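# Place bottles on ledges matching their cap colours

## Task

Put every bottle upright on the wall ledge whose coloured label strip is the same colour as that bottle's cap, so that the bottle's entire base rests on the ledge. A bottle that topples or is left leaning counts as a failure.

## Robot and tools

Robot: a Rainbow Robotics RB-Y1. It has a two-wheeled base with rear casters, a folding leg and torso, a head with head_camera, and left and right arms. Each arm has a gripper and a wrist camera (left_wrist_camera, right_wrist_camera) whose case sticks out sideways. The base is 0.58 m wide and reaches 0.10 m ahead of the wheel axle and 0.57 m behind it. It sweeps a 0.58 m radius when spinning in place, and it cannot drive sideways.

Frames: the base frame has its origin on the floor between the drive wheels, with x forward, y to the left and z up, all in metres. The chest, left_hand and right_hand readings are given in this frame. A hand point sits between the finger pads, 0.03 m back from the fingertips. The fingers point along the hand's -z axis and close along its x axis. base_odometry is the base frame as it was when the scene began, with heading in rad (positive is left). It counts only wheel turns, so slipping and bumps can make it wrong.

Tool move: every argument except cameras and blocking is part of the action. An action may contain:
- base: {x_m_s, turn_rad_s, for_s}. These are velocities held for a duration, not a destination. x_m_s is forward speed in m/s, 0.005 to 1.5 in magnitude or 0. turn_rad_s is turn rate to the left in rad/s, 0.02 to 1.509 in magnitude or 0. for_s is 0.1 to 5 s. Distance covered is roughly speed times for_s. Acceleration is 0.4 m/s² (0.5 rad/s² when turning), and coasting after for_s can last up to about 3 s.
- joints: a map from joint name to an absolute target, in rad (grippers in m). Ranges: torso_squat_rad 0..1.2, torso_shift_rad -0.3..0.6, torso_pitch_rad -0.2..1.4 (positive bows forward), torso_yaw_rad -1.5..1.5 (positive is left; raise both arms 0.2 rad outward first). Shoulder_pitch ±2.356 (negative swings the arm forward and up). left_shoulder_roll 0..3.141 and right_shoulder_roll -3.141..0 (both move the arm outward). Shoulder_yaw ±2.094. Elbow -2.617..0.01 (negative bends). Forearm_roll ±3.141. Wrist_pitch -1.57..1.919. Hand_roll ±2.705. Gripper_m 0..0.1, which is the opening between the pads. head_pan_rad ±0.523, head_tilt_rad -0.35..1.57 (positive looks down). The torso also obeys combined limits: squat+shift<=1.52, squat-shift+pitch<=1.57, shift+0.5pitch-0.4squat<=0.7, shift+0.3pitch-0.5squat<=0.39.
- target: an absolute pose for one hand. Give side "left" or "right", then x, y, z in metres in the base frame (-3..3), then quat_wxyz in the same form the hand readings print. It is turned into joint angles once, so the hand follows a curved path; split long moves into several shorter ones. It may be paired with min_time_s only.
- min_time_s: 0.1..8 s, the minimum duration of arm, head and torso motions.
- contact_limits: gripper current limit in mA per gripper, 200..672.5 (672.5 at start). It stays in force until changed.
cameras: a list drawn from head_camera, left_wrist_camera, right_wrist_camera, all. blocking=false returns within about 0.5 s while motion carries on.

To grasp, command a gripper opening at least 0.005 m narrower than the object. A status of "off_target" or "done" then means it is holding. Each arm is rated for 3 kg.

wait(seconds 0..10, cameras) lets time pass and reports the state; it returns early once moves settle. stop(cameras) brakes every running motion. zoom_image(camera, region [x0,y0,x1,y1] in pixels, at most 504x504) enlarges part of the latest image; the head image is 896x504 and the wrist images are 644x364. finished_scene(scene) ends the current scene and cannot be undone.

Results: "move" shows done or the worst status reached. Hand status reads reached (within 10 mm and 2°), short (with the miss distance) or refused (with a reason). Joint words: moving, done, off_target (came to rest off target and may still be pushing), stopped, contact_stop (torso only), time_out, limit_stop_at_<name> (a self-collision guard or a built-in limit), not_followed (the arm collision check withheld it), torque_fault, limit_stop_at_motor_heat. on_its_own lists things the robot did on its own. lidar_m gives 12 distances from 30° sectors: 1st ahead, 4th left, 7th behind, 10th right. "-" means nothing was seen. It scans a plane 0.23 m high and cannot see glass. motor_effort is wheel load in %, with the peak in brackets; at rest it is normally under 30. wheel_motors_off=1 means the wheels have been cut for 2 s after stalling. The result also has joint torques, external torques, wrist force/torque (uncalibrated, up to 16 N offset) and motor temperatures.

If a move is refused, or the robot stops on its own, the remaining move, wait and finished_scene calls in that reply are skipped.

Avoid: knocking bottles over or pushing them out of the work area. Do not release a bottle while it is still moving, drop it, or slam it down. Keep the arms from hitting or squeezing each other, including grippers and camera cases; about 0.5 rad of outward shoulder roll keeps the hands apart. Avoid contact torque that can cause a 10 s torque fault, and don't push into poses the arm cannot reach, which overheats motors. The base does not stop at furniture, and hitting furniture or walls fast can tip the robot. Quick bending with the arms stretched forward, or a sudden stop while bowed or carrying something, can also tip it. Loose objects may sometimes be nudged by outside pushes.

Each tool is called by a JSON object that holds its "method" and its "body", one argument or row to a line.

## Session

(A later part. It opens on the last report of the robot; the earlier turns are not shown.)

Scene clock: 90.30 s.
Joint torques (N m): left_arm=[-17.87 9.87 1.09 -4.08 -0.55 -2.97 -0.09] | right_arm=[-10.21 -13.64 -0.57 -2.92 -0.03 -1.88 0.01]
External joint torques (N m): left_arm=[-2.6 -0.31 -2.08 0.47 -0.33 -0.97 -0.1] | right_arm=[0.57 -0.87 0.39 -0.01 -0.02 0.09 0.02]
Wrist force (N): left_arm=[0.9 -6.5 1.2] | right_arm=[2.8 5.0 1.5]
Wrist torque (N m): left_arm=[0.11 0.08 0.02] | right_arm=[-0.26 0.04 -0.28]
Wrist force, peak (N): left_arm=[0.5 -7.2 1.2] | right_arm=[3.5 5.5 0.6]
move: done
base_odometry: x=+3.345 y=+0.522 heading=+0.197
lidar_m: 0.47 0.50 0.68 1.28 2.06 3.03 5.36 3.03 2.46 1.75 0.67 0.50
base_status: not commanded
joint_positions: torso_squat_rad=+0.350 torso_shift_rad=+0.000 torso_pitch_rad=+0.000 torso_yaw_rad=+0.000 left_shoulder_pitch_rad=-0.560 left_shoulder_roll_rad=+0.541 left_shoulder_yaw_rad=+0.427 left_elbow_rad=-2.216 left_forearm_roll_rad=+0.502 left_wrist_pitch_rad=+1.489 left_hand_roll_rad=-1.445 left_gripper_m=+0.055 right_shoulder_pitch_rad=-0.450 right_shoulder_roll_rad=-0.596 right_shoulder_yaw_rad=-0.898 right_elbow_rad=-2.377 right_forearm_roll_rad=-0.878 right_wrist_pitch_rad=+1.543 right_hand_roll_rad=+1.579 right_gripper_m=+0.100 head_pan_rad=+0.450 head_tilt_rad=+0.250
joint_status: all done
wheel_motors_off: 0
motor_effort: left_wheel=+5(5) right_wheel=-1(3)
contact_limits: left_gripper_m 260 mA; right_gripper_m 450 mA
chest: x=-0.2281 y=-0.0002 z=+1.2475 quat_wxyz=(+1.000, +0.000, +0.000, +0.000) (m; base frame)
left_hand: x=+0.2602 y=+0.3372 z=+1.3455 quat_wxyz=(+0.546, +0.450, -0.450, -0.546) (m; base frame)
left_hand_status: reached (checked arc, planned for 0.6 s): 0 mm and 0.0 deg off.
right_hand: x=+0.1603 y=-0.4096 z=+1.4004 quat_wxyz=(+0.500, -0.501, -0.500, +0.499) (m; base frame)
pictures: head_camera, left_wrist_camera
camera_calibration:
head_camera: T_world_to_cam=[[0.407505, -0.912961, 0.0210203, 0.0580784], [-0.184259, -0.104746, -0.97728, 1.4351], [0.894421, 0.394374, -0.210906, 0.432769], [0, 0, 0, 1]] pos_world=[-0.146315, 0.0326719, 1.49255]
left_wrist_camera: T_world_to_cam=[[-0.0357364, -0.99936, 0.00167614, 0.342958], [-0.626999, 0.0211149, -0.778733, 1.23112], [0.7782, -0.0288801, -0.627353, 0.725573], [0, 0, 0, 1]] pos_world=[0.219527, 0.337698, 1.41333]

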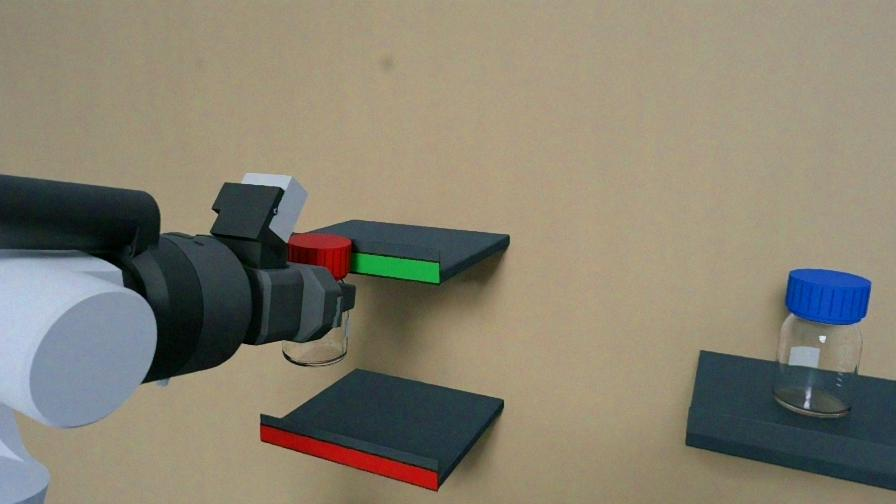

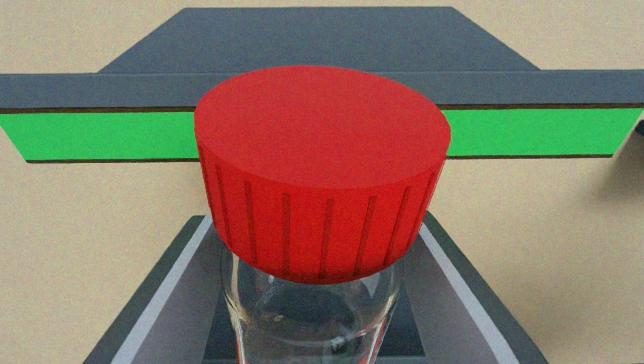

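{"method": "move", "body": {
  "contact_limits": {"left_gripper_m": 450}
}}

{"method": "move", "body": {
  "target": {"side": "left", "x": 0.205, "y": 0.337, "z": 1.335, "quat_wxyz": [0.52959, 0.46858, -0.46858, -0.52959]}
}}

{"method": "move", "body": {
  "target": {"side": "left", "x": 0.2, "y": 0.337, "z": 1.27, "quat_wxyz": [0.52959, 0.46858, -0.46858, -0.52959]},
  "cameras": ["head_camera", "left_wrist_camera"]
}}

{"method": "move", "body": {
  "target": {"side": "left", "x": 0.29, "y": 0.337, "z": 1.268, "quat_wxyz": [0.52959, 0.46858, -0.46858, -0.52959]}
}}

Scene clock: 93.93 s.
Joint torques (N m): left_arm=[-17.9 10.05 1.12 -3.99 -0.52 -2.73 -0.04] | right_arm=[-10.53 -13.9 -1.35 -2.66 0.07 -1.9 0]
External joint torques (N m): left_arm=[-2.63 -0.12 -2.05 0.55 -0.29 -0.73 -0.06] | right_arm=[0.25 -1.14 -0.39 0.25 0.08 0.08 0]
Wrist force (N): left_arm=[0.8 -6.5 2.7] | right_arm=[3.6 5.4 1.5]
Wrist torque (N m): left_arm=[0.15 0.07 0.02] | right_arm=[-0.37 0.11 -0.30]
Wrist force, peak (N): left_arm=[0.8 -7.0 2.7] | right_arm=[3.6 5.4 1.5]
base_odometry: x=+3.345 y=+0.522 heading=+0.197
lidar_m: 0.47 0.50 0.69 1.27 2.07 3.04 5.36 3.02 2.46 1.76 0.66 0.49
base_status: not commanded
joint_positions: torso_squat_rad=+0.350 torso_shift_rad=+0.000 torso_pitch_rad=+0.000 torso_yaw_rad=+0.000 left_shoulder_pitch_rad=-0.560 left_shoulder_roll_rad=+0.541 left_shoulder_yaw_rad=+0.427 left_elbow_rad=-2.216 left_forearm_roll_rad=+0.502 left_wrist_pitch_rad=+1.489 left_hand_roll_rad=-1.445 left_gripper_m=+0.055 right_shoulder_pitch_rad=-0.450 right_shoulder_roll_rad=-0.596 right_shoulder_yaw_rad=-0.898 right_elbow_rad=-2.377 right_forearm_roll_rad=-0.878 right_wrist_pitch_rad=+1.543 right_hand_roll_rad=+1.579 right_gripper_m=+0.100 head_pan_rad=+0.450 head_tilt_rad=+0.250
joint_status: not commanded
wheel_motors_off: 0
motor_effort: left_wheel=+4(5) right_wheel=-2(2)
contact_limits: left_gripper_m 450 mA; right_gripper_m 450 mA
chest: x=-0.2281 y=-0.0002 z=+1.2475 quat_wxyz=(+1.000, +0.000, +0.000, +0.000) (m; base frame)
left_hand: x=+0.2602 y=+0.3372 z=+1.3455 quat_wxyz=(+0.546, +0.450, -0.450, -0.546) (m; base frame)
right_hand: x=+0.1603 y=-0.4096 z=+1.4004 quat_wxyz=(+0.500, -0.501, -0.500, +0.499) (m; base frame)
pictures: none

Scene clock: 95.10 s.
Joint torques (N m): left_arm=[-13.83 9.92 2.8 -4.82 -0.35 -2.56 0.15] | right_arm=[-10.33 -14.21 -0.76 -2.65 0.01 -1.84 -0.09]
External joint torques (N m): left_arm=[-1.7 0.47 0.11 -0.95 -0.11 -0.55 0.14] | right_arm=[0.45 -1.45 0.2 0.26 0.02 0.14 -0.08]
Wrist force (N): left_arm=[1.1 -6.1 0.0] | right_arm=[3.1 5.4 0.8]
Wrist torque (N m): left_arm=[0.09 0.12 -0.09] | right_arm=[-0.33 0.06 -0.34]
Wrist force, peak (N): left_arm=[0.8 -6.9 2.4] | right_arm=[3.1 5.4 0.8]
move: done
base_odometry: x=+3.345 y=+0.522 heading=+0.197
lidar_m: 0.47 0.50 0.69 1.27 2.07 3.03 5.37 3.03 2.46 1.75 0.67 0.49
base_status: not commanded
joint_positions: torso_squat_rad=+0.350 torso_shift_rad=+0.000 torso_pitch_rad=+0.000 torso_yaw_rad=+0.000 left_shoulder_pitch_rad=-0.381 left_shoulder_roll_rad=+0.486 left_shoulder_yaw_rad=+0.529 left_elbow_rad=-2.454 left_forearm_roll_rad=+0.565 left_wrist_pitch_rad=+1.485 left_hand_roll_rad=-1.443 left_gripper_m=+0.055 right_shoulder_pitch_rad=-0.450 right_shoulder_roll_rad=-0.596 right_shoulder_yaw_rad=-0.898 right_elbow_rad=-2.377 right_forearm_roll_rad=-0.878 right_wrist_pitch_rad=+1.543 right_hand_roll_rad=+1.579 right_gripper_m=+0.100 head_pan_rad=+0.450 head_tilt_rad=+0.250
joint_status: all done
wheel_motors_off: 0
motor_effort: left_wheel=+5(5) right_wheel=-2(3)
contact_limits: left_gripper_m 450 mA; right_gripper_m 450 mA
chest: x=-0.2280 y=-0.0002 z=+1.2475 quat_wxyz=(+1.000, +0.000, +0.000, +0.000) (m; base frame)
left_hand: x=+0.2056 y=+0.3371 z=+1.3351 quat_wxyz=(+0.530, +0.469, -0.467, -0.530) (m; base frame)
left_hand_status: reached (checked arc, planned for 0.6 s): 1 mm and 0.2 deg off.
right_hand: x=+0.1603 y=-0.4096 z=+1.4004 quat_wxyz=(+0.500, -0.501, -0.500, +0.499) (m; base frame)
pictures: none

Scene clock: 96.00 s.
Joint torques (N m): left_arm=[-12.17 8.8 0.74 -7.75 -0.2 -2.38 0.54] | right_arm=[-10.14 -13.89 -0.8 -2.74 0.05 -1.85 0.11]
External joint torques (N m): left_arm=[-2.02 1.06 -1.56 -1.64 -0.25 -0.35 0.53] | right_arm=[0.64 -1.13 0.17 0.17 0.06 0.12 0.12]
Wrist force (N): left_arm=[0.7 -5.8 0.0] | right_arm=[3.0 4.6 0.6]
Wrist torque (N m): left_arm=[0.05 0.10 0.03] | right_arm=[-0.27 0.04 -0.36]
Wrist force, peak (N): left_arm=[1.6 -7.1 0.1] | right_arm=[4.2 4.5 0.2]
move: done
base_odometry: x=+3.345 y=+0.522 heading=+0.197
lidar_m: 0.47 0.49 0.69 1.28 2.07 3.03 5.37 3.03 2.47 1.75 0.67 0.49
base_status: not commanded
joint_positions: torso_squat_rad=+0.350 torso_shift_rad=+0.000 torso_pitch_rad=+0.000 torso_yaw_rad=+0.000 left_shoulder_pitch_rad=-0.152 left_shoulder_roll_rad=+0.319 left_shoulder_yaw_rad=+0.504 left_elbow_rad=-2.479 left_forearm_roll_rad=+0.541 left_wrist_pitch_rad=+1.271 left_hand_roll_rad=-1.577 left_gripper_m=+0.055 right_shoulder_pitch_rad=-0.450 right_shoulder_roll_rad=-0.596 right_shoulder_yaw_rad=-0.898 right_elbow_rad=-2.377 right_forearm_roll_rad=-0.878 right_wrist_pitch_rad=+1.543 right_hand_roll_rad=+1.579 right_gripper_m=+0.100 head_pan_rad=+0.450 head_tilt_rad=+0.250
joint_status: all done
wheel_motors_off: 0
motor_effort: left_wheel=+4(4) right_wheel=-2(3)
contact_limits: left_gripper_m 450 mA; right_gripper_m 450 mA
chest: x=-0.2280 y=-0.0002 z=+1.2475 quat_wxyz=(+1.000, +0.000, +0.000, +0.000) (m; base frame)
left_hand: x=+0.1995 y=+0.3376 z=+1.2700 quat_wxyz=(+0.532, +0.468, -0.467, -0.529) (m; base frame)
left_hand_status: reached (checked arc, planned for 0.6 s): 1 mm and 0.4 deg off.
right_hand: x=+0.1603 y=-0.4097 z=+1.4004 quat_wxyz=(+0.500, -0.501, -0.500, +0.499) (m; base frame)
pictures: head_camera, left_wrist_camera
camera_calibration:
head_camera: T_world_to_cam=[[0.407425, -0.912996, 0.0210393, 0.0580397], [-0.184356, -0.104789, -0.977257, 1.43505], [0.894437, 0.394281, -0.21101, 0.432929], [0, 0, 0, 1]] pos_world=[-0.146314, 0.0326724, 1.49255]
left_wrist_camera: T_world_to_cam=[[-0.0318521, -0.999492, 0.00111964, 0.341344], [-0.574917, 0.0174053, -0.818026, 1.17501], [0.817591, -0.0266996, -0.57518, 0.650654], [0, 0, 0, 1]] pos_world=[0.154436, 0.338092, 1.33505]

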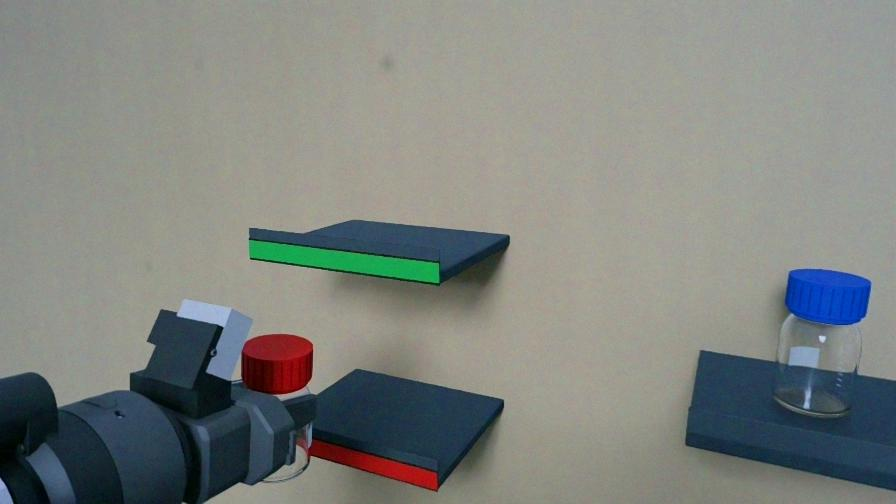

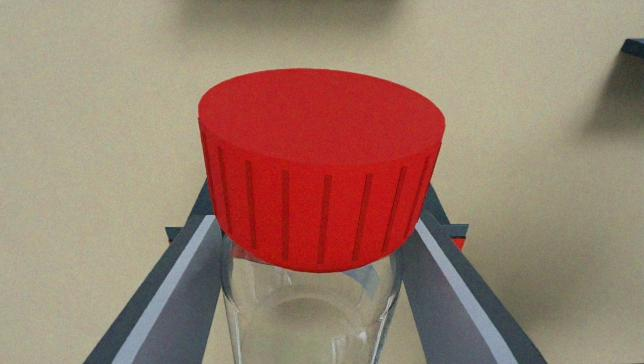

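Scene clock: 97.07 s.
Joint torques (N m): left_arm=[-15.42 9.58 1.25 -8.14 0.06 -2.36 -0.02] | right_arm=[-10.62 -13.9 -1.06 -2.72 -0.11 -1.9 -0.18]
External joint torques (N m): left_arm=[-0.53 1.06 -0.91 -0.56 -0.11 -0.34 -0.03] | right_arm=[0.16 -1.14 -0.09 0.19 -0.1 0.07 -0.17]
Wrist force (N): left_arm=[0.5 -5.9 0.0] | right_arm=[3.0 4.9 0.8]
Wrist torque (N m): left_arm=[0.07 0.05 0.02] | right_arm=[-0.26 0.03 -0.34]
Wrist force, peak (N): left_arm=[0.4 -7.3 0.8] | right_arm=[3.6 5.6 0.7]
move: done
base_odometry: x=+3.345 y=+0.522 heading=+0.197
lidar_m: 0.47 0.49 0.69 1.29 2.07 3.02 5.37 3.02 2.46 1.76 0.67 0.49
base_status: not commanded
joint_positions: torso_squat_rad=+0.350 torso_shift_rad=+0.000 torso_pitch_rad=+0.000 torso_yaw_rad=+0.000 left_shoulder_pitch_rad=-0.372 left_shoulder_roll_rad=+0.322 left_shoulder_yaw_rad=+0.402 left_elbow_rad=-2.126 left_forearm_roll_rad=+0.426 left_wrist_pitch_rad=+1.122 left_hand_roll_rad=-1.640 left_gripper_m=+0.055 right_shoulder_pitch_rad=-0.450 right_shoulder_roll_rad=-0.596 right_shoulder_yaw_rad=-0.898 right_elbow_rad=-2.377 right_forearm_roll_rad=-0.878 right_wrist_pitch_rad=+1.543 right_hand_roll_rad=+1.579 right_gripper_m=+0.100 head_pan_rad=+0.450 head_tilt_rad=+0.250
joint_status: all done
wheel_motors_off: 0
motor_effort: left_wheel=+3(4) right_wheel=-1(3)
contact_limits: left_gripper_m 450 mA; right_gripper_m 450 mA
chest: x=-0.2280 y=-0.0002 z=+1.2475 quat_wxyz=(+1.000, +0.000, +0.000, +0.000) (m; base frame)
left_hand: x=+0.2897 y=+0.3369 z=+1.2681 quat_wxyz=(+0.530, +0.469, -0.469, -0.529) (m; base frame)
left_hand_status: reached (checked arc, planned for 0.7 s): 0 mm and 0.0 deg off.
right_hand: x=+0.1604 y=-0.4097 z=+1.4004 quat_wxyz=(+0.500, -0.501, -0.500, +0.499) (m; base frame)
pictures: none

{"method": "move", "body": {
  "target": {"side": "left", "x": 0.343, "y": 0.334, "z": 1.257, "quat_wxyz": [0.52959, 0.46858, -0.46858, -0.52959]}
}}

{"method": "move", "body": {
  "target": {"side": "left", "x": 0.361, "y": 0.334, "z": 1.239, "quat_wxyz": [0.52959, 0.46858, -0.46858, -0.52959]}
}}

{"method": "move", "body": {
  "target": {"side": "left", "x": 0.361, "y": 0.334, "z": 1.2335, "quat_wxyz": [0.52959, 0.46858, -0.46858, -0.52959]},
  "min_time_s": 0.4,
  "cameras": ["head_camera", "left_wrist_camera"]
}}

Scene clock: 98.57 s.
Joint torques (N m): left_arm=[-18.77 9.9 0.92 -9.19 -0.02 -2.33 0.13] | right_arm=[-10.4 -13.78 -0.65 -2.95 -0.13 -1.82 -0.05]
External joint torques (N m): left_arm=[-1.29 1.04 -1.01 -0.58 -0.26 -0.32 0.11] | right_arm=[0.39 -1.02 0.31 -0.04 -0.12 0.16 -0.04]
Wrist force (N): left_arm=[0.8 -6.0 0.1] | right_arm=[2.2 4.6 0.9]
Wrist torque (N m): left_arm=[0.10 0.09 0.03] | right_arm=[-0.21 -0.01 -0.30]
Wrist force, peak (N): left_arm=[2.1 -7.6 -0.4] | right_arm=[3.6 5.4 0.4]
move: done
base_odometry: x=+3.345 y=+0.522 heading=+0.197
lidar_m: 0.47 0.50 0.68 1.28 2.06 3.03 5.36 3.02 2.46 1.75 0.67 0.49
base_status: not commanded
joint_positions: torso_squat_rad=+0.350 torso_shift_rad=+0.000 torso_pitch_rad=+0.000 torso_yaw_rad=+0.000 left_shoulder_pitch_rad=-0.486 left_shoulder_roll_rad=+0.312 left_shoulder_yaw_rad=+0.364 left_elbow_rad=-1.885 left_forearm_roll_rad=+0.384 left_wrist_pitch_rad=+0.988 left_hand_roll_rad=-1.687 left_gripper_m=+0.055 right_shoulder_pitch_rad=-0.450 right_shoulder_roll_rad=-0.596 right_shoulder_yaw_rad=-0.898 right_elbow_rad=-2.377 right_forearm_roll_rad=-0.878 right_wrist_pitch_rad=+1.543 right_hand_roll_rad=+1.579 right_gripper_m=+0.100 head_pan_rad=+0.450 head_tilt_rad=+0.250
joint_status: all done
wheel_motors_off: 0
motor_effort: left_wheel=+3(4) right_wheel=-2(3)
contact_limits: left_gripper_m 450 mA; right_gripper_m 450 mA
chest: x=-0.2280 y=-0.0002 z=+1.2475 quat_wxyz=(+1.000, +0.000, +0.000, +0.000) (m; base frame)
left_hand: x=+0.3430 y=+0.3341 z=+1.2571 quat_wxyz=(+0.530, +0.469, -0.469, -0.529) (m; base frame)
left_hand_status: reached (checked arc, planned for 0.6 s): 0 mm and 0.0 deg off.
right_hand: x=+0.1604 y=-0.4097 z=+1.4004 quat_wxyz=(+0.500, -0.501, -0.500, +0.499) (m; base frame)
pictures: none

Scene clock: 99.60 s.
Joint torques (N m): left_arm=[-20.57 9.69 0.49 -9.97 0.21 -2.48 0.13] | right_arm=[-10.22 -14.07 -0.24 -3.13 -0.13 -1.81 0.08]
External joint torques (N m): left_arm=[-2.41 0.8 -1.34 -0.81 -0.08 -0.47 0.11] | right_arm=[0.57 -1.31 0.73 -0.22 -0.12 0.17 0.08]
Wrist force (N): left_arm=[0.8 -6.3 0.3] | right_arm=[3.5 4.5 -0.1]
Wrist torque (N m): left_arm=[0.12 0.08 0.04] | right_arm=[-0.23 0.09 -0.27]
Wrist force, peak (N): left_arm=[-1.3 -7.5 -0.4] | right_arm=[2.3 5.9 0.1]
move: done
base_odometry: x=+3.345 y=+0.522 heading=+0.197
lidar_m: 0.47 0.49 0.70 1.28 2.07 3.03 5.37 3.02 2.47 1.76 0.67 0.49
base_status: not commanded
joint_positions: torso_squat_rad=+0.350 torso_shift_rad=+0.000 torso_pitch_rad=+0.000 torso_yaw_rad=+0.000 left_shoulder_pitch_rad=-0.499 left_shoulder_roll_rad=+0.299 left_shoulder_yaw_rad=+0.352 left_elbow_rad=-1.784 left_forearm_roll_rad=+0.385 left_wrist_pitch_rad=+0.899 left_hand_roll_rad=-1.721 left_gripper_m=+0.055 right_shoulder_pitch_rad=-0.450 right_shoulder_roll_rad=-0.596 right_shoulder_yaw_rad=-0.898 right_elbow_rad=-2.377 right_forearm_roll_rad=-0.878 right_wrist_pitch_rad=+1.543 right_hand_roll_rad=+1.579 right_gripper_m=+0.100 head_pan_rad=+0.450 head_tilt_rad=+0.250
joint_status: all done
wheel_motors_off: 0
motor_effort: left_wheel=+4(5) right_wheel=-1(2)
contact_limits: left_gripper_m 450 mA; right_gripper_m 450 mA
chest: x=-0.2280 y=-0.0002 z=+1.2475 quat_wxyz=(+1.000, +0.000, +0.000, +0.000) (m; base frame)
left_hand: x=+0.3609 y=+0.3341 z=+1.2390 quat_wxyz=(+0.530, +0.469, -0.468, -0.530) (m; base frame)
left_hand_status: reached (checked arc, planned for 0.4 s): 0 mm and 0.0 deg off.
right_hand: x=+0.1604 y=-0.4097 z=+1.4004 quat_wxyz=(+0.500, -0.501, -0.500, +0.499) (m; base frame)
pictures: none

Scene clock: 100.33 s.
Joint torques (N m): left_arm=[-12.85 6.42 -1.06 -4.16 0.02 0.57 -0.15] | right_arm=[-10.76 -14.18 -0.67 -2.82 -0.16 -1.84 0.04]
External joint torques (N m): left_arm=[5.23 -2.42 -2.89 5.07 -0.28 2.58 -0.16] | right_arm=[0.03 -1.42 0.29 0.09 -0.15 0.13 0.04]
Wrist force (N): left_arm=[-0.6 6.2 2.9] | right_arm=[2.7 4.9 0.6]
Wrist torque (N m): left_arm=[0.35 0.07 0.17] | right_arm=[-0.31 -0.02 -0.34]
Wrist force, peak (N): left_arm=[0.1 7.0 2.9] | right_arm=[3.4 5.3 0.6]
move: done
base_odometry: x=+3.345 y=+0.522 heading=+0.197
lidar_m: 0.47 0.49 0.69 1.28 2.08 3.03 5.37 3.02 2.45 1.75 0.67 0.49
base_status: not commanded
joint_positions: torso_squat_rad=+0.350 torso_shift_rad=+0.000 torso_pitch_rad=+0.000 torso_yaw_rad=+0.000 left_shoulder_pitch_rad=-0.490 left_shoulder_roll_rad=+0.295 left_shoulder_yaw_rad=+0.350 left_elbow_rad=-1.781 left_forearm_roll_rad=+0.387 left_wrist_pitch_rad=+0.882 left_hand_roll_rad=-1.727 left_gripper_m=+0.055 right_shoulder_pitch_rad=-0.450 right_shoulder_roll_rad=-0.596 right_shoulder_yaw_rad=-0.898 right_elbow_rad=-2.377 right_forearm_roll_rad=-0.878 right_wrist_pitch_rad=+1.543 right_hand_roll_rad=+1.579 right_gripper_m=+0.100 head_pan_rad=+0.450 head_tilt_rad=+0.250
joint_status: all done
wheel_motors_off: 0
motor_effort: left_wheel=+3(4) right_wheel=-2(2)
contact_limits: left_gripper_m 450 mA; right_gripper_m 450 mA
chest: x=-0.2281 y=-0.0002 z=+1.2475 quat_wxyz=(+1.000, +0.000, +0.000, +0.000) (m; base frame)
left_hand: x=+0.3608 y=+0.3341 z=+1.2356 quat_wxyz=(+0.529, +0.470, -0.469, -0.529) (m; base frame)
left_hand_status: reached (checked arc, planned for 0.4 s): 2 mm and 0.2 deg off.
right_hand: x=+0.1602 y=-0.4097 z=+1.4004 quat_wxyz=(+0.500, -0.501, -0.500, +0.499) (m; base frame)
pictures: head_camera, left_wrist_camera
camera_calibration:
head_camera: T_world_to_cam=[[0.407412, -0.913003, 0.0209911, 0.058057], [-0.184202, -0.104666, -0.9773, 1.4352], [0.894475, 0.394297, -0.210819, 0.432799], [0, 0, 0, 1]] pos_world=[-0.146414, 0.032572, 1.49265]
left_wrist_camera: T_world_to_cam=[[-0.0359637, -0.999352, -0.00143772, 0.347588], [-0.567693, 0.0216135, -0.822957, 1.24174], [0.822455, -0.0287804, -0.568102, 0.489085], [0, 0, 0, 1]] pos_world=[0.31518, 0.334601, 1.30025]

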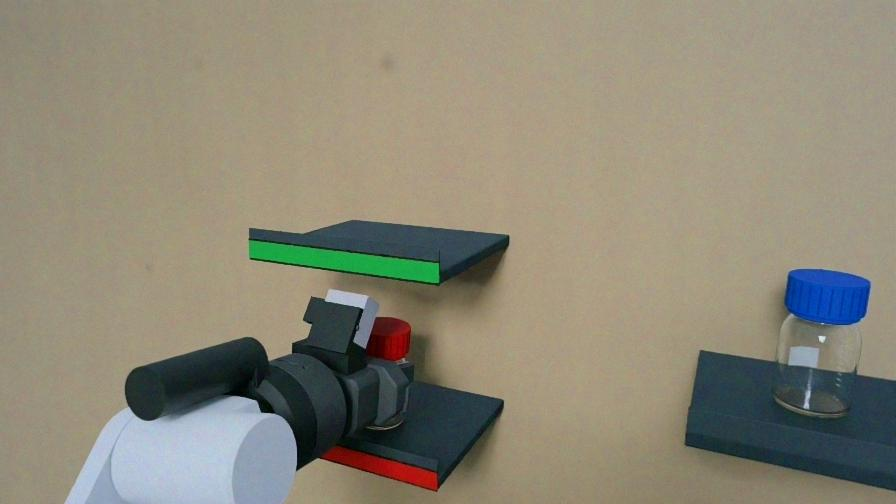

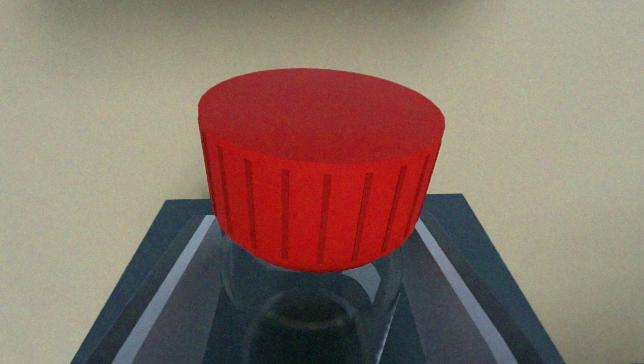

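{"method": "move", "body": {
  "target": {"side": "left", "x": 0.361, "y": 0.334, "z": 1.2362, "quat_wxyz": [0.52959, 0.46858, -0.46858, -0.52959]}
}}

{"method": "move", "body": {
  "joints": {"left_gripper_m": 0.1},
  "cameras": ["left_wrist_camera"]
}}

{"method": "move", "body": {
  "target": {"side": "left", "x": 0.31, "y": 0.334, "z": 1.24, "quat_wxyz": [0.52959, 0.46858, -0.46858, -0.52959]}
}}

{"method": "move", "body": {
  "target": {"side": "left", "x": 0.2, "y": 0.34, "z": 1.25, "quat_wxyz": [0.52959, 0.46858, -0.46858, -0.52959]},
  "cameras": ["head_camera"]
}}

{"method": "move", "body": {
  "joints": {"left_shoulder_pitch_rad": -0.448, "left_shoulder_roll_rad": 0.595, "left_shoulder_yaw_rad": 0.899, "left_elbow_rad": -2.375, "left_forearm_roll_rad": 0.879, "left_wrist_pitch_rad": 1.542, "left_hand_roll_rad": -1.581, "head_pan_rad": 0.0}
}}

{"method": "move", "body": {
  "target": {"side": "right", "x": 0.225, "y": -0.5, "z": 1.468, "quat_wxyz": [0.5, -0.5, -0.5, 0.5]},
  "cameras": ["right_wrist_camera"]
}}

Scene clock: 103.57 s.
Joint torques (N m): left_arm=[-16.17 7.75 -0.18 -7.19 0.06 -1.09 0.01] | right_arm=[-10.51 -14.04 -0.67 -2.7 -0.17 -1.93 -0.08]
External joint torques (N m): left_arm=[1.93 -1.09 -2.01 2.04 -0.23 0.9 -0.01] | right_arm=[0.27 -1.28 0.29 0.21 -0.16 0.04 -0.07]
Wrist force (N): left_arm=[1.1 0.3 1.7] | right_arm=[3.5 4.6 0.4]
Wrist torque (N m): left_arm=[0.23 0.04 0.17] | right_arm=[-0.21 0.14 -0.30]
Wrist force, peak (N): left_arm=[-0.3 6.5 2.9] | right_arm=[4.2 5.2 0.1]
move: done
base_odometry: x=+3.345 y=+0.522 heading=+0.197
lidar_m: 0.47 0.50 0.70 1.28 2.06 3.03 5.36 3.02 2.45 1.75 0.67 0.49
base_status: not commanded
joint_positions: torso_squat_rad=+0.350 torso_shift_rad=+0.000 torso_pitch_rad=+0.000 torso_yaw_rad=+0.000 left_shoulder_pitch_rad=-0.491 left_shoulder_roll_rad=+0.296 left_shoulder_yaw_rad=+0.351 left_elbow_rad=-1.781 left_forearm_roll_rad=+0.388 left_wrist_pitch_rad=+0.882 left_hand_roll_rad=-1.727 left_gripper_m=+0.055 right_shoulder_pitch_rad=-0.450 right_shoulder_roll_rad=-0.596 right_shoulder_yaw_rad=-0.898 right_elbow_rad=-2.377 right_forearm_roll_rad=-0.878 right_wrist_pitch_rad=+1.543 right_hand_roll_rad=+1.579 right_gripper_m=+0.100 head_pan_rad=+0.450 head_tilt_rad=+0.250
joint_status: all done
wheel_motors_off: 0
motor_effort: left_wheel=+4(4) right_wheel=-1(2)
contact_limits: left_gripper_m 450 mA; right_gripper_m 450 mA
chest: x=-0.2281 y=-0.0002 z=+1.2475 quat_wxyz=(+1.000, +0.000, +0.000, +0.000) (m; base frame)
left_hand: x=+0.3608 y=+0.3342 z=+1.2367 quat_wxyz=(+0.528, +0.471, -0.470, -0.528) (m; base frame)
left_hand_status: reached (checked arc, planned for 0.0 s): 1 mm and 0.4 deg off.
right_hand: x=+0.1602 y=-0.4097 z=+1.4004 quat_wxyz=(+0.500, -0.501, -0.500, +0.499) (m; base frame)
pictures: none

Scene clock: 104.57 s.
Joint torques (N m): left_arm=[-17.79 8.41 -0.25 -8.32 0.04 -1.82 0.07] | right_arm=[-10.63 -14.2 -1.12 -2.63 -0.08 -1.91 0.1]
External joint torques (N m): left_arm=[0.3 -0.44 -2.08 0.9 -0.26 0.19 0.05] | right_arm=[0.16 -1.44 -0.16 0.28 -0.07 0.06 0.11]
Wrist force (N): left_arm=[1.0 -4.4 0.4] | right_arm=[2.8 5.6 0.6]
Wrist torque (N m): left_arm=[0.10 0.11 0.03] | right_arm=[-0.30 0.05 -0.33]
Wrist force, peak (N): left_arm=[0.4 -4.9 0.6] | right_arm=[3.5 5.4 -0.1]
move: done
base_odometry: x=+3.345 y=+0.522 heading=+0.197
lidar_m: 0.47 0.49 0.69 1.28 2.07 3.03 5.37 3.01 2.46 1.76 0.68 0.49
base_status: not commanded
joint_positions: torso_squat_rad=+0.350 torso_shift_rad=+0.000 torso_pitch_rad=+0.000 torso_yaw_rad=+0.000 left_shoulder_pitch_rad=-0.491 left_shoulder_roll_rad=+0.296 left_shoulder_yaw_rad=+0.351 left_elbow_rad=-1.781 left_forearm_roll_rad=+0.388 left_wrist_pitch_rad=+0.882 left_hand_roll_rad=-1.727 left_gripper_m=+0.100 right_shoulder_pitch_rad=-0.450 right_shoulder_roll_rad=-0.596 right_shoulder_yaw_rad=-0.898 right_elbow_rad=-2.377 right_forearm_roll_rad=-0.878 right_wrist_pitch_rad=+1.543 right_hand_roll_rad=+1.579 right_gripper_m=+0.100 head_pan_rad=+0.450 head_tilt_rad=+0.250
joint_status: all done
wheel_motors_off: 0
motor_effort: left_wheel=+4(4) right_wheel=-1(2)
contact_limits: left_gripper_m 450 mA; right_gripper_m 450 mA
chest: x=-0.2281 y=-0.0002 z=+1.2475 quat_wxyz=(+1.000, +0.000, +0.000, +0.000) (m; base frame)
left_hand: x=+0.3608 y=+0.3343 z=+1.2362 quat_wxyz=(+0.528, +0.470, -0.470, -0.528) (m; base frame)
right_hand: x=+0.1602 y=-0.4097 z=+1.4004 quat_wxyz=(+0.500, -0.501, -0.500, +0.499) (m; base frame)
pictures: left_wrist_camera
camera_calibration:
left_wrist_camera: T_world_to_cam=[[-0.0356327, -0.999364, -0.00170208, 0.348034], [-0.566877, 0.0216148, -0.823519, 1.24263], [0.823032, -0.0283793, -0.567286, 0.487994], [0, 0, 0, 1]] pos_world=[0.315184, 0.334802, 1.30075]

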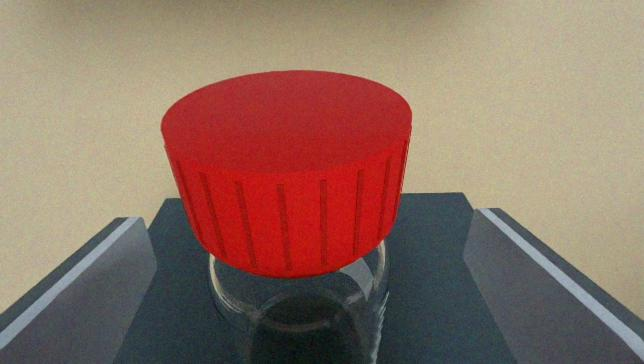

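Scene clock: 105.50 s.
Joint torques (N m): left_arm=[-16.52 8.56 2.58 -9.01 0.03 -2.26 0.39] | right_arm=[-10.8 -13.65 -0.92 -2.57 -0.11 -1.85 0.02]
External joint torques (N m): left_arm=[-1.03 0.38 0.56 -0.51 -0.21 -0.24 0.38] | right_arm=[-0.01 -0.89 0.04 0.34 -0.1 0.12 0.03]
Wrist force (N): left_arm=[0.8 -4.5 0.0] | right_arm=[3.1 4.8 0.3]
Wrist torque (N m): left_arm=[0.12 0.09 -0.09] | right_arm=[-0.26 0.04 -0.27]
Wrist force, peak (N): left_arm=[1.0 -5.6 1.0] | right_arm=[3.8 5.0 1.3]
move: done
base_odometry: x=+3.345 y=+0.522 heading=+0.197
lidar_m: 0.47 0.50 0.69 1.28 2.08 3.03 5.37 3.02 2.46 1.75 0.68 0.49
base_status: not commanded
joint_positions: torso_squat_rad=+0.350 torso_shift_rad=+0.000 torso_pitch_rad=+0.000 torso_yaw_rad=+0.000 left_shoulder_pitch_rad=-0.360 left_shoulder_roll_rad=+0.286 left_shoulder_yaw_rad=+0.369 left_elbow_rad=-2.021 left_forearm_roll_rad=+0.407 left_wrist_pitch_rad=+0.998 left_hand_roll_rad=-1.686 left_gripper_m=+0.100 right_shoulder_pitch_rad=-0.450 right_shoulder_roll_rad=-0.596 right_shoulder_yaw_rad=-0.898 right_elbow_rad=-2.377 right_forearm_roll_rad=-0.878 right_wrist_pitch_rad=+1.543 right_hand_roll_rad=+1.579 right_gripper_m=+0.100 head_pan_rad=+0.450 head_tilt_rad=+0.250
joint_status: all done
wheel_motors_off: 0
motor_effort: left_wheel=+3(4) right_wheel=-1(2)
contact_limits: left_gripper_m 450 mA; right_gripper_m 450 mA
chest: x=-0.2281 y=-0.0002 z=+1.2475 quat_wxyz=(+1.000, +0.000, +0.000, +0.000) (m; base frame)
left_hand: x=+0.3108 y=+0.3340 z=+1.2401 quat_wxyz=(+0.529, +0.469, -0.469, -0.530) (m; base frame)
left_hand_status: reached (checked arc, planned for 0.6 s): 1 mm and 0.0 deg off.
right_hand: x=+0.1603 y=-0.4097 z=+1.4004 quat_wxyz=(+0.500, -0.501, -0.500, +0.499) (m; base frame)
pictures: none

Scene clock: 106.60 s.
Joint torques (N m): left_arm=[-10.94 8.82 2.5 -7.25 -0.06 -2.27 0.37] | right_arm=[-10 -14.38 -0.45 -2.38 -0.08 -1.88 0.07]
External joint torques (N m): left_arm=[-1.36 1.36 0.04 -0.4 -0.18 -0.24 0.35] | right_arm=[0.79 -1.62 0.51 0.53 -0.07 0.1 0.08]
Wrist force (N): left_arm=[0.8 -4.4 0.2] | right_arm=[3.5 4.6 0.6]
Wrist torque (N m): left_arm=[0.11 0.10 -0.11] | right_arm=[-0.23 0.10 -0.29]
Wrist force, peak (N): left_arm=[0.6 -5.5 0.4] | right_arm=[4.1 4.8 0.4]
move: done
base_odometry: x=+3.345 y=+0.522 heading=+0.197
lidar_m: 0.48 0.50 0.68 1.28 2.07 3.04 5.36 3.02 2.47 1.75 0.67 0.49
base_status: not commanded
joint_positions: torso_squat_rad=+0.350 torso_shift_rad=+0.000 torso_pitch_rad=+0.000 torso_yaw_rad=+0.000 left_shoulder_pitch_rad=-0.078 left_shoulder_roll_rad=+0.297 left_shoulder_yaw_rad=+0.482 left_elbow_rad=-2.454 left_forearm_roll_rad=+0.552 left_wrist_pitch_rad=+1.168 left_hand_roll_rad=-1.615 left_gripper_m=+0.100 right_shoulder_pitch_rad=-0.450 right_shoulder_roll_rad=-0.596 right_shoulder_yaw_rad=-0.898 right_elbow_rad=-2.377 right_forearm_roll_rad=-0.878 right_wrist_pitch_rad=+1.543 right_hand_roll_rad=+1.579 right_gripper_m=+0.100 head_pan_rad=+0.450 head_tilt_rad=+0.250
joint_status: all done
wheel_motors_off: 0
motor_effort: left_wheel=+3(4) right_wheel=-2(3)
contact_limits: left_gripper_m 450 mA; right_gripper_m 450 mA
chest: x=-0.2281 y=-0.0002 z=+1.2475 quat_wxyz=(+1.000, +0.000, +0.000, +0.000) (m; base frame)
left_hand: x=+0.2008 y=+0.3397 z=+1.2501 quat_wxyz=(+0.530, +0.469, -0.468, -0.530) (m; base frame)
left_hand_status: reached (checked arc, planned for 0.8 s): 1 mm and 0.1 deg off.
right_hand: x=+0.1603 y=-0.4097 z=+1.4004 quat_wxyz=(+0.500, -0.501, -0.500, +0.499) (m; base frame)
pictures: head_camera
camera_calibration:
head_camera: T_world_to_cam=[[0.407414, -0.913003, 0.02099, 0.0580203], [-0.184289, -0.104704, -0.977279, 1.43508], [0.894456, 0.394289, -0.210914, 0.432828], [0, 0, 0, 1]] pos_world=[-0.146314, 0.0325722, 1.49255]

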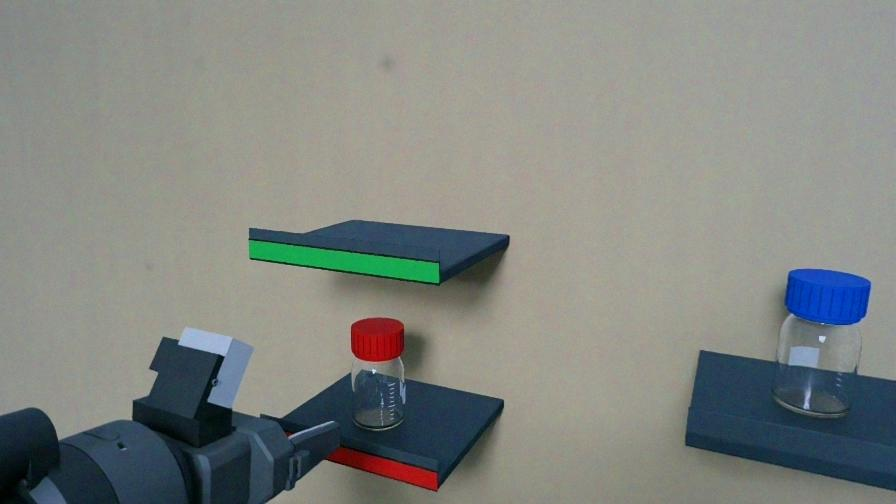

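Scene clock: 107.70 s.
Joint torques (N m): left_arm=[-10.24 12.47 0.5 -2.08 -0.29 -2.39 0.44] | right_arm=[-10.39 -13.9 -0.88 -2.93 0.09 -1.93 0.04]
External joint torques (N m): left_arm=[0.56 0.08 -0.66 0.69 -0.31 -0.37 0.43] | right_arm=[0.39 -1.14 0.08 -0.01 0.1 0.05 0.05]
Wrist force (N): left_arm=[1.1 -4.6 1.1] | right_arm=[3.2 4.8 0.7]
Wrist torque (N m): left_arm=[0.14 0.12 -0.08] | right_arm=[-0.27 0.08 -0.31]
Wrist force, peak (N): left_arm=[0.9 -5.3 -0.3] | right_arm=[3.6 5.6 0.8]
move: done
base_odometry: x=+3.345 y=+0.522 heading=+0.197
lidar_m: 0.47 0.50 0.69 1.28 2.07 3.03 5.37 3.03 2.46 1.75 0.66 0.49
base_status: not commanded
joint_positions: torso_squat_rad=+0.350 torso_shift_rad=+0.000 torso_pitch_rad=+0.000 torso_yaw_rad=+0.000 left_shoulder_pitch_rad=-0.448 left_shoulder_roll_rad=+0.595 left_shoulder_yaw_rad=+0.899 left_elbow_rad=-2.375 left_forearm_roll_rad=+0.879 left_wrist_pitch_rad=+1.542 left_hand_roll_rad=-1.581 left_gripper_m=+0.100 right_shoulder_pitch_rad=-0.450 right_shoulder_roll_rad=-0.596 right_shoulder_yaw_rad=-0.898 right_elbow_rad=-2.377 right_forearm_roll_rad=-0.878 right_wrist_pitch_rad=+1.543 right_hand_roll_rad=+1.579 right_gripper_m=+0.100 head_pan_rad=+0.000 head_tilt_rad=+0.250
joint_status: all done
wheel_motors_off: 0
motor_effort: left_wheel=+3(4) right_wheel=-1(3)
contact_limits: left_gripper_m 450 mA; right_gripper_m 450 mA
chest: x=-0.2280 y=-0.0002 z=+1.2475 quat_wxyz=(+1.000, +0.000, +0.000, +0.000) (m; base frame)
left_hand: x=+0.1605 y=+0.4097 z=+1.4003 quat_wxyz=(+0.500, +0.501, -0.499, -0.500) (m; base frame)
right_hand: x=+0.1603 y=-0.4097 z=+1.4004 quat_wxyz=(+0.500, -0.501, -0.500, +0.499) (m; base frame)
pictures: none

Scene clock: 109.13 s.
Joint torques (N m): left_arm=[-11.34 12.68 0.15 -2.47 -0.16 -2.28 0.38] | right_arm=[-13.82 -17.3 0.76 -4.18 -0.48 -1.66 -0.12]
External joint torques (N m): left_arm=[-0.54 0.29 -1.02 0.3 -0.18 -0.25 0.36] | right_arm=[0.2 -1.33 1.58 0.72 -0.08 0.26 -0.12]
Wrist force (N): left_arm=[0.8 -4.6 1.1] | right_arm=[2.6 5.0 0.5]
Wrist torque (N m): left_arm=[0.12 0.11 -0.10] | right_arm=[-0.30 -0.02 -0.32]
Wrist force, peak (N): left_arm=[0.7 -4.8 1.4] | right_arm=[3.6 5.8 1.4]
move: done
base_odometry: x=+3.345 y=+0.522 heading=+0.197
lidar_m: 0.47 0.50 0.69 1.28 2.06 3.03 5.37 3.03 2.46 1.76 0.66 0.49
base_status: not commanded
joint_positions: torso_squat_rad=+0.350 torso_shift_rad=+0.000 torso_pitch_rad=+0.000 torso_yaw_rad=+0.000 left_shoulder_pitch_rad=-0.448 left_shoulder_roll_rad=+0.595 left_shoulder_yaw_rad=+0.899 left_elbow_rad=-2.375 left_forearm_roll_rad=+0.879 left_wrist_pitch_rad=+1.542 left_hand_roll_rad=-1.581 left_gripper_m=+0.100 right_shoulder_pitch_rad=-0.711 right_shoulder_roll_rad=-0.858 right_shoulder_yaw_rad=-0.839 right_elbow_rad=-1.777 right_forearm_roll_rad=-0.902 right_wrist_pitch_rad=+1.423 right_hand_roll_rad=+1.795 right_gripper_m=+0.100 head_pan_rad=+0.000 head_tilt_rad=+0.250
joint_status: all done
wheel_motors_off: 0
motor_effort: left_wheel=+3(4) right_wheel=-2(3)
contact_limits: left_gripper_m 450 mA; right_gripper_m 450 mA
chest: x=-0.2280 y=-0.0002 z=+1.2475 quat_wxyz=(+1.000, +0.000, +0.000, +0.000) (m; base frame)
left_hand: x=+0.1605 y=+0.4097 z=+1.4002 quat_wxyz=(+0.500, +0.501, -0.499, -0.500) (m; base frame)
right_hand: x=+0.2248 y=-0.5001 z=+1.4681 quat_wxyz=(+0.500, -0.500, -0.500, +0.500) (m; base frame)
right_hand_status: reached (checked arc, planned for 0.9 s): 0 mm and 0.0 deg off.
pictures: right_wrist_camera
camera_calibration:
right_wrist_camera: T_world_to_cam=[[-0.0175266, -0.998528, 0.0513269, -0.575605], [-0.495907, -0.0358942, -0.867633, 1.39432], [0.868199, -0.04066, -0.494548, 0.582652], [0, 0, 0, 1]] pos_world=[0.175509, -0.501019, 1.52746]

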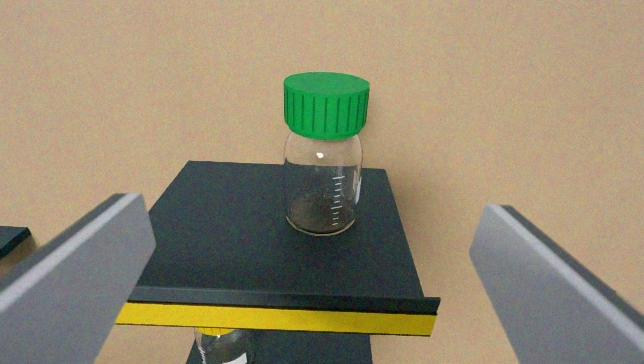

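{"method": "move", "body": {
  "target": {"side": "right", "x": 0.305, "y": -0.511, "z": 1.467, "quat_wxyz": [0.5, -0.5, -0.5, 0.5]},
  "cameras": ["right_wrist_camera"]
}}

{"method": "move", "body": {
  "target": {"side": "right", "x": 0.3745, "y": -0.511, "z": 1.465, "quat_wxyz": [0.5, -0.5, -0.5, 0.5]},
  "cameras": ["right_wrist_camera"]
}}

Scene clock: 113.13 s.
Joint torques (N m): left_arm=[-11.26 12.78 0.27 -2.68 -0.09 -2.19 0.39] | right_arm=[-18.02 -17.48 0.45 -6.43 -0.51 -1.44 -0.05]
External joint torques (N m): left_arm=[-0.46 0.39 -0.89 0.09 -0.11 -0.17 0.38] | right_arm=[-0.5 -2.05 1.3 0.38 0.09 0.4 -0.04]
Wrist force (N): left_arm=[0.8 -4.4 1.3] | right_arm=[3.5 5.1 0.1]
Wrist torque (N m): left_arm=[0.12 0.11 -0.09] | right_arm=[-0.32 0.10 -0.29]
Wrist force, peak (N): left_arm=[0.9 -4.8 0.9] | right_arm=[3.5 5.6 0.8]
move: done
base_odometry: x=+3.345 y=+0.522 heading=+0.197
lidar_m: 0.47 0.49 0.70 1.28 2.07 3.03 5.37 3.02 2.46 1.76 0.67 0.49
base_status: not commanded
joint_positions: torso_squat_rad=+0.350 torso_shift_rad=+0.000 torso_pitch_rad=+0.000 torso_yaw_rad=+0.000 left_shoulder_pitch_rad=-0.448 left_shoulder_roll_rad=+0.595 left_shoulder_yaw_rad=+0.899 left_elbow_rad=-2.375 left_forearm_roll_rad=+0.879 left_wrist_pitch_rad=+1.542 left_hand_roll_rad=-1.581 left_gripper_m=+0.100 right_shoulder_pitch_rad=-0.883 right_shoulder_roll_rad=-0.850 right_shoulder_yaw_rad=-0.690 right_elbow_rad=-1.437 right_forearm_roll_rad=-0.824 right_wrist_pitch_rad=+1.222 right_hand_roll_rad=+1.939 right_gripper_m=+0.100 head_pan_rad=+0.000 head_tilt_rad=+0.250
joint_status: all done
wheel_motors_off: 0
motor_effort: left_wheel=+3(3) right_wheel=-2(3)
contact_limits: left_gripper_m 450 mA; right_gripper_m 450 mA
chest: x=-0.2280 y=-0.0002 z=+1.2475 quat_wxyz=(+1.000, +0.000, +0.000, +0.000) (m; base frame)
left_hand: x=+0.1605 y=+0.4097 z=+1.4002 quat_wxyz=(+0.500, +0.501, -0.499, -0.500) (m; base frame)
right_hand: x=+0.3046 y=-0.5109 z=+1.4668 quat_wxyz=(+0.500, -0.500, -0.500, +0.500) (m; base frame)
right_hand_status: reached (checked arc, planned for 0.7 s): 0 mm and 0.1 deg off.
pictures: right_wrist_camera
camera_calibration:
right_wrist_camera: T_world_to_cam=[[-0.018022, -0.998534, 0.0510436, -0.584268], [-0.496148, -0.0353915, -0.867516, 1.43252], [0.868051, -0.0409596, -0.494783, 0.512536], [0, 0, 0, 1]] pos_world=[0.255307, -0.511719, 1.52616]

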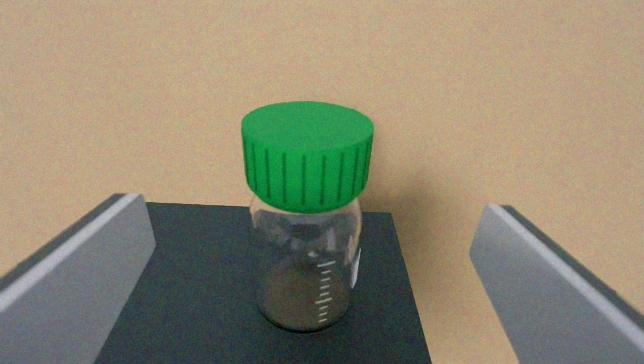

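Scene clock: 114.50 s.
Joint torques (N m): left_arm=[-11.03 12.36 0.31 -2.74 -0.18 -2.25 0.44] | right_arm=[-20.34 -16.18 1.04 -7.48 -0.77 -1.35 -0.13]
External joint torques (N m): left_arm=[-0.23 -0.03 -0.86 0.03 -0.2 -0.22 0.43] | right_arm=[0.24 -2.18 1.49 0.9 -0.02 0.36 -0.12]
Wrist force (N): left_arm=[1.0 -4.5 1.0] | right_arm=[3.6 4.0 0.7]
Wrist torque (N m): left_arm=[0.13 0.13 -0.10] | right_arm=[-0.07 0.13 -0.29]
Wrist force, peak (N): left_arm=[0.5 -4.7 1.2] | right_arm=[4.0 5.6 -1.0]
move: done
base_odometry: x=+3.345 y=+0.522 heading=+0.197
lidar_m: 0.47 0.49 0.69 1.28 2.06 3.04 5.36 3.02 2.45 1.76 0.66 0.49
base_status: not commanded
joint_positions: torso_squat_rad=+0.350 torso_shift_rad=+0.000 torso_pitch_rad=+0.000 torso_yaw_rad=+0.000 left_shoulder_pitch_rad=-0.448 left_shoulder_roll_rad=+0.595 left_shoulder_yaw_rad=+0.899 left_elbow_rad=-2.375 left_forearm_roll_rad=+0.879 left_wrist_pitch_rad=+1.542 left_hand_roll_rad=-1.581 left_gripper_m=+0.100 right_shoulder_pitch_rad=-1.089 right_shoulder_roll_rad=-0.840 right_shoulder_yaw_rad=-0.589 right_elbow_rad=-1.059 right_forearm_roll_rad=-0.782 right_wrist_pitch_rad=+1.026 right_hand_roll_rad=+2.097 right_gripper_m=+0.100 head_pan_rad=+0.000 head_tilt_rad=+0.250
joint_status: all done
wheel_motors_off: 0
motor_effort: left_wheel=+3(4) right_wheel=-2(3)
contact_limits: left_gripper_m 450 mA; right_gripper_m 450 mA
chest: x=-0.2280 y=-0.0002 z=+1.2475 quat_wxyz=(+1.000, +0.000, +0.000, +0.000) (m; base frame)
left_hand: x=+0.1605 y=+0.4097 z=+1.4001 quat_wxyz=(+0.500, +0.501, -0.499, -0.500) (m; base frame)
right_hand: x=+0.3738 y=-0.5108 z=+1.4648 quat_wxyz=(+0.501, -0.501, -0.500, +0.499) (m; base frame)
right_hand_status: reached (checked arc, planned for 0.7 s): 1 mm and 0.2 deg off.
pictures: right_wrist_camera
camera_calibration:
right_wrist_camera: T_world_to_cam=[[-0.0196912, -0.998526, 0.0505731, -0.58156], [-0.49559, -0.0341832, -0.867884, 1.46612], [0.868333, -0.0421532, -0.494186, 0.449872], [0, 0, 0, 1]] pos_world=[0.324504, -0.511622, 1.52416]

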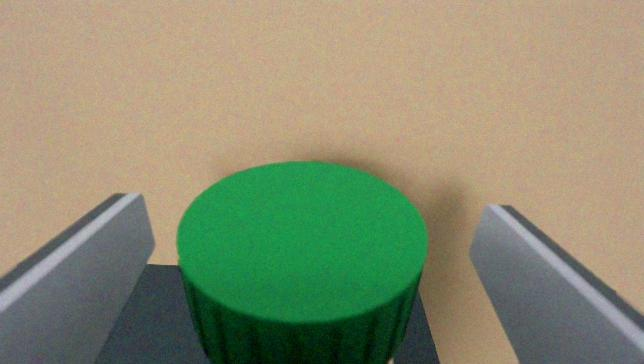

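{"method": "move", "body": {
  "target": {"side": "right", "x": 0.369, "y": -0.5075, "z": 1.464, "quat_wxyz": [0.5, -0.5, -0.5, 0.5]}
}}

{"method": "move", "body": {
  "joints": {"right_gripper_m": 0.044},
  "cameras": ["right_wrist_camera"]
}}

{"method": "move", "body": {
  "target": {"side": "right", "x": 0.369, "y": -0.5075, "z": 1.495, "quat_wxyz": [0.5, -0.5, -0.5, 0.5]},
  "cameras": ["right_wrist_camera"]
}}

Scene clock: 116.43 s.
Joint torques (N m): left_arm=[-11.38 12.69 0.25 -2.36 -0.02 -2.09 0.31] | right_arm=[-19.48 -15.11 -0.79 -7.7 -0.69 -1.48 -0.18]
External joint torques (N m): left_arm=[-0.58 0.29 -0.92 0.41 -0.04 -0.06 0.29] | right_arm=[0.91 -0.98 -0.28 0.53 0.04 0.25 -0.18]
Wrist force (N): left_arm=[0.8 -4.2 1.3] | right_arm=[2.9 4.3 0.6]
Wrist torque (N m): left_arm=[0.10 0.11 -0.09] | right_arm=[-0.23 0.02 -0.06]
Wrist force, peak (N): left_arm=[0.7 -4.7 1.1] | right_arm=[3.2 6.0 0.9]
move: done
base_odometry: x=+3.345 y=+0.522 heading=+0.197
lidar_m: 0.47 0.50 0.70 1.28 2.07 3.04 5.37 3.03 2.46 1.75 0.66 0.49
base_status: not commanded
joint_positions: torso_squat_rad=+0.350 torso_shift_rad=+0.000 torso_pitch_rad=+0.000 torso_yaw_rad=+0.000 left_shoulder_pitch_rad=-0.448 left_shoulder_roll_rad=+0.595 left_shoulder_yaw_rad=+0.899 left_elbow_rad=-2.375 left_forearm_roll_rad=+0.879 left_wrist_pitch_rad=+1.542 left_hand_roll_rad=-1.581 left_gripper_m=+0.100 right_shoulder_pitch_rad=-1.067 right_shoulder_roll_rad=-0.834 right_shoulder_yaw_rad=-0.594 right_elbow_rad=-1.104 right_forearm_roll_rad=-0.781 right_wrist_pitch_rad=+1.046 right_hand_roll_rad=+2.077 right_gripper_m=+0.100 head_pan_rad=+0.000 head_tilt_rad=+0.250
joint_status: all done
wheel_motors_off: 0
motor_effort: left_wheel=+3(4) right_wheel=-1(3)
contact_limits: left_gripper_m 450 mA; right_gripper_m 450 mA
chest: x=-0.2280 y=-0.0002 z=+1.2475 quat_wxyz=(+1.000, +0.000, +0.000, +0.000) (m; base frame)
left_hand: x=+0.1605 y=+0.4097 z=+1.4001 quat_wxyz=(+0.500, +0.501, -0.499, -0.500) (m; base frame)
right_hand: x=+0.3693 y=-0.5076 z=+1.4642 quat_wxyz=(+0.500, -0.500, -0.500, +0.500) (m; base frame)
right_hand_status: reached (checked arc, planned for 0.2 s): 0 mm and 0.1 deg off.
pictures: none

Scene clock: 117.57 s.
Joint torques (N m): left_arm=[-11.29 12.78 0.21 -2.65 -0.1 -2.2 0.42] | right_arm=[-19.01 -15.15 -0.94 -7.59 -0.77 -1.64 -0.14]
External joint torques (N m): left_arm=[-0.5 0.38 -0.95 0.12 -0.12 -0.17 0.41] | right_arm=[1.38 -1.01 -0.42 0.64 -0.04 0.09 -0.13]
Wrist force (N): left_arm=[0.8 -4.7 1.1] | right_arm=[2.3 4.5 1.4]
Wrist torque (N m): left_arm=[0.16 0.08 -0.09] | right_arm=[-0.31 0.06 -0.12]
Wrist force, peak (N): left_arm=[0.8 -4.7 1.1] | right_arm=[3.6 4.7 1.2]
move: off_target
base_odometry: x=+3.345 y=+0.522 heading=+0.197
lidar_m: 0.47 0.50 0.69 1.28 2.06 3.03 5.37 3.02 2.46 1.75 0.67 0.49
base_status: not commanded
joint_positions: torso_squat_rad=+0.350 torso_shift_rad=+0.000 torso_pitch_rad=+0.000 torso_yaw_rad=+0.000 left_shoulder_pitch_rad=-0.448 left_shoulder_roll_rad=+0.595 left_shoulder_yaw_rad=+0.899 left_elbow_rad=-2.375 left_forearm_roll_rad=+0.879 left_wrist_pitch_rad=+1.542 left_hand_roll_rad=-1.581 left_gripper_m=+0.100 right_shoulder_pitch_rad=-1.067 right_shoulder_roll_rad=-0.834 right_shoulder_yaw_rad=-0.594 right_elbow_rad=-1.104 right_forearm_roll_rad=-0.781 right_wrist_pitch_rad=+1.046 right_hand_roll_rad=+2.077 right_gripper_m=+0.053 head_pan_rad=+0.000 head_tilt_rad=+0.250
joint_status: right_gripper_m off_target (ended at +0.053, target +0.044)
wheel_motors_off: 0
motor_effort: left_wheel=+3(4) right_wheel=-1(3)
contact_limits: left_gripper_m 450 mA; right_gripper_m 450 mA
chest: x=-0.2280 y=-0.0002 z=+1.2475 quat_wxyz=(+1.000, +0.000, +0.000, +0.000) (m; base frame)
left_hand: x=+0.1605 y=+0.4097 z=+1.4001 quat_wxyz=(+0.500, +0.501, -0.499, -0.500) (m; base frame)
right_hand: x=+0.3693 y=-0.5076 z=+1.4642 quat_wxyz=(+0.500, -0.500, -0.500, +0.500) (m; base frame)
pictures: right_wrist_camera
camera_calibration:
right_wrist_camera: T_world_to_cam=[[-0.0159397, -0.998528, 0.0518434, -0.581653], [-0.496582, -0.0370977, -0.867197, 1.46127], [0.867843, -0.0395674, -0.49526, 0.456715], [0, 0, 0, 1]] pos_world=[0.320011, -0.508516, 1.52356]

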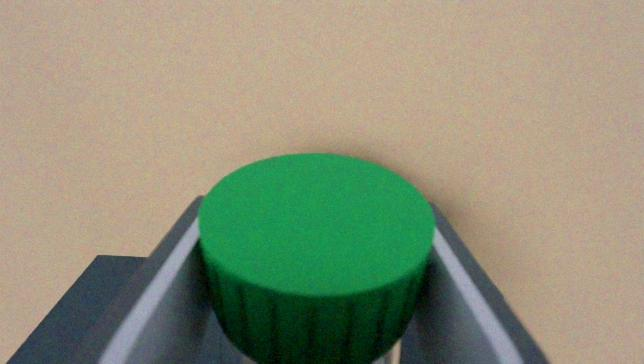

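Scene clock: 118.63 s.
Joint torques (N m): left_arm=[-11.16 12.52 0.56 -2.65 -0.06 -2.18 0.48] | right_arm=[-20.92 -14.52 1.04 -7.86 -0.88 -1.76 -0.19]
External joint torques (N m): left_arm=[-0.37 0.13 -0.6 0.12 -0.08 -0.15 0.46] | right_arm=[-0.41 -1.45 1.46 0.28 -0.15 -0.03 -0.18]
Wrist force (N): left_arm=[0.8 -4.5 1.0] | right_arm=[3.4 5.5 0.2]
Wrist torque (N m): left_arm=[0.13 0.10 -0.07] | right_arm=[-0.16 0.09 -0.07]
Wrist force, peak (N): left_arm=[0.7 -4.7 1.3] | right_arm=[2.2 7.2 0.5]
move: done
base_odometry: x=+3.345 y=+0.522 heading=+0.197
lidar_m: 0.47 0.49 0.69 1.28 2.07 3.02 5.36 3.03 2.46 1.75 0.67 0.50
base_status: not commanded
joint_positions: torso_squat_rad=+0.350 torso_shift_rad=+0.000 torso_pitch_rad=+0.000 torso_yaw_rad=+0.000 left_shoulder_pitch_rad=-0.448 left_shoulder_roll_rad=+0.595 left_shoulder_yaw_rad=+0.899 left_elbow_rad=-2.375 left_forearm_roll_rad=+0.879 left_wrist_pitch_rad=+1.542 left_hand_roll_rad=-1.581 left_gripper_m=+0.100 right_shoulder_pitch_rad=-1.169 right_shoulder_roll_rad=-0.879 right_shoulder_yaw_rad=-0.557 right_elbow_rad=-1.022 right_forearm_roll_rad=-0.760 right_wrist_pitch_rad=+1.061 right_hand_roll_rad=+2.067 right_gripper_m=+0.053 head_pan_rad=+0.000 head_tilt_rad=+0.250
joint_status: all done
wheel_motors_off: 0
motor_effort: left_wheel=+3(4) right_wheel=-1(3)
contact_limits: left_gripper_m 450 mA; right_gripper_m 450 mA
chest: x=-0.2280 y=-0.0002 z=+1.2475 quat_wxyz=(+1.000, +0.000, +0.000, +0.000) (m; base frame)
left_hand: x=+0.1605 y=+0.4097 z=+1.4002 quat_wxyz=(+0.500, +0.501, -0.499, -0.500) (m; base frame)
right_hand: x=+0.3688 y=-0.5075 z=+1.4948 quat_wxyz=(+0.500, -0.500, -0.500, +0.500) (m; base frame)
right_hand_status: reached (checked arc, planned for 0.4 s): 0 mm and 0.0 deg off.
pictures: right_wrist_camera
camera_calibration:
right_wrist_camera: T_world_to_cam=[[-0.0175289, -0.99854, 0.0511027, -0.581502], [-0.496096, -0.0356895, -0.867534, 1.48873], [0.868091, -0.0405588, -0.494746, 0.470978], [0, 0, 0, 1]] pos_world=[0.319508, -0.508418, 1.55426]

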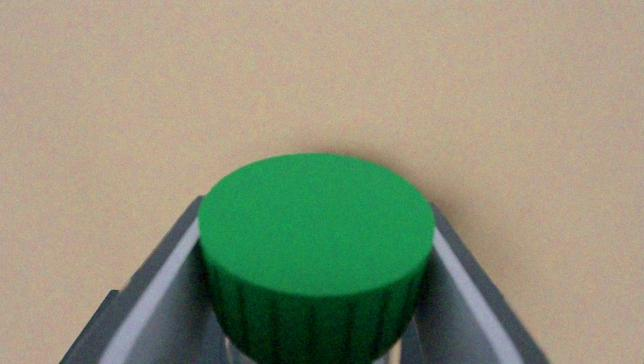

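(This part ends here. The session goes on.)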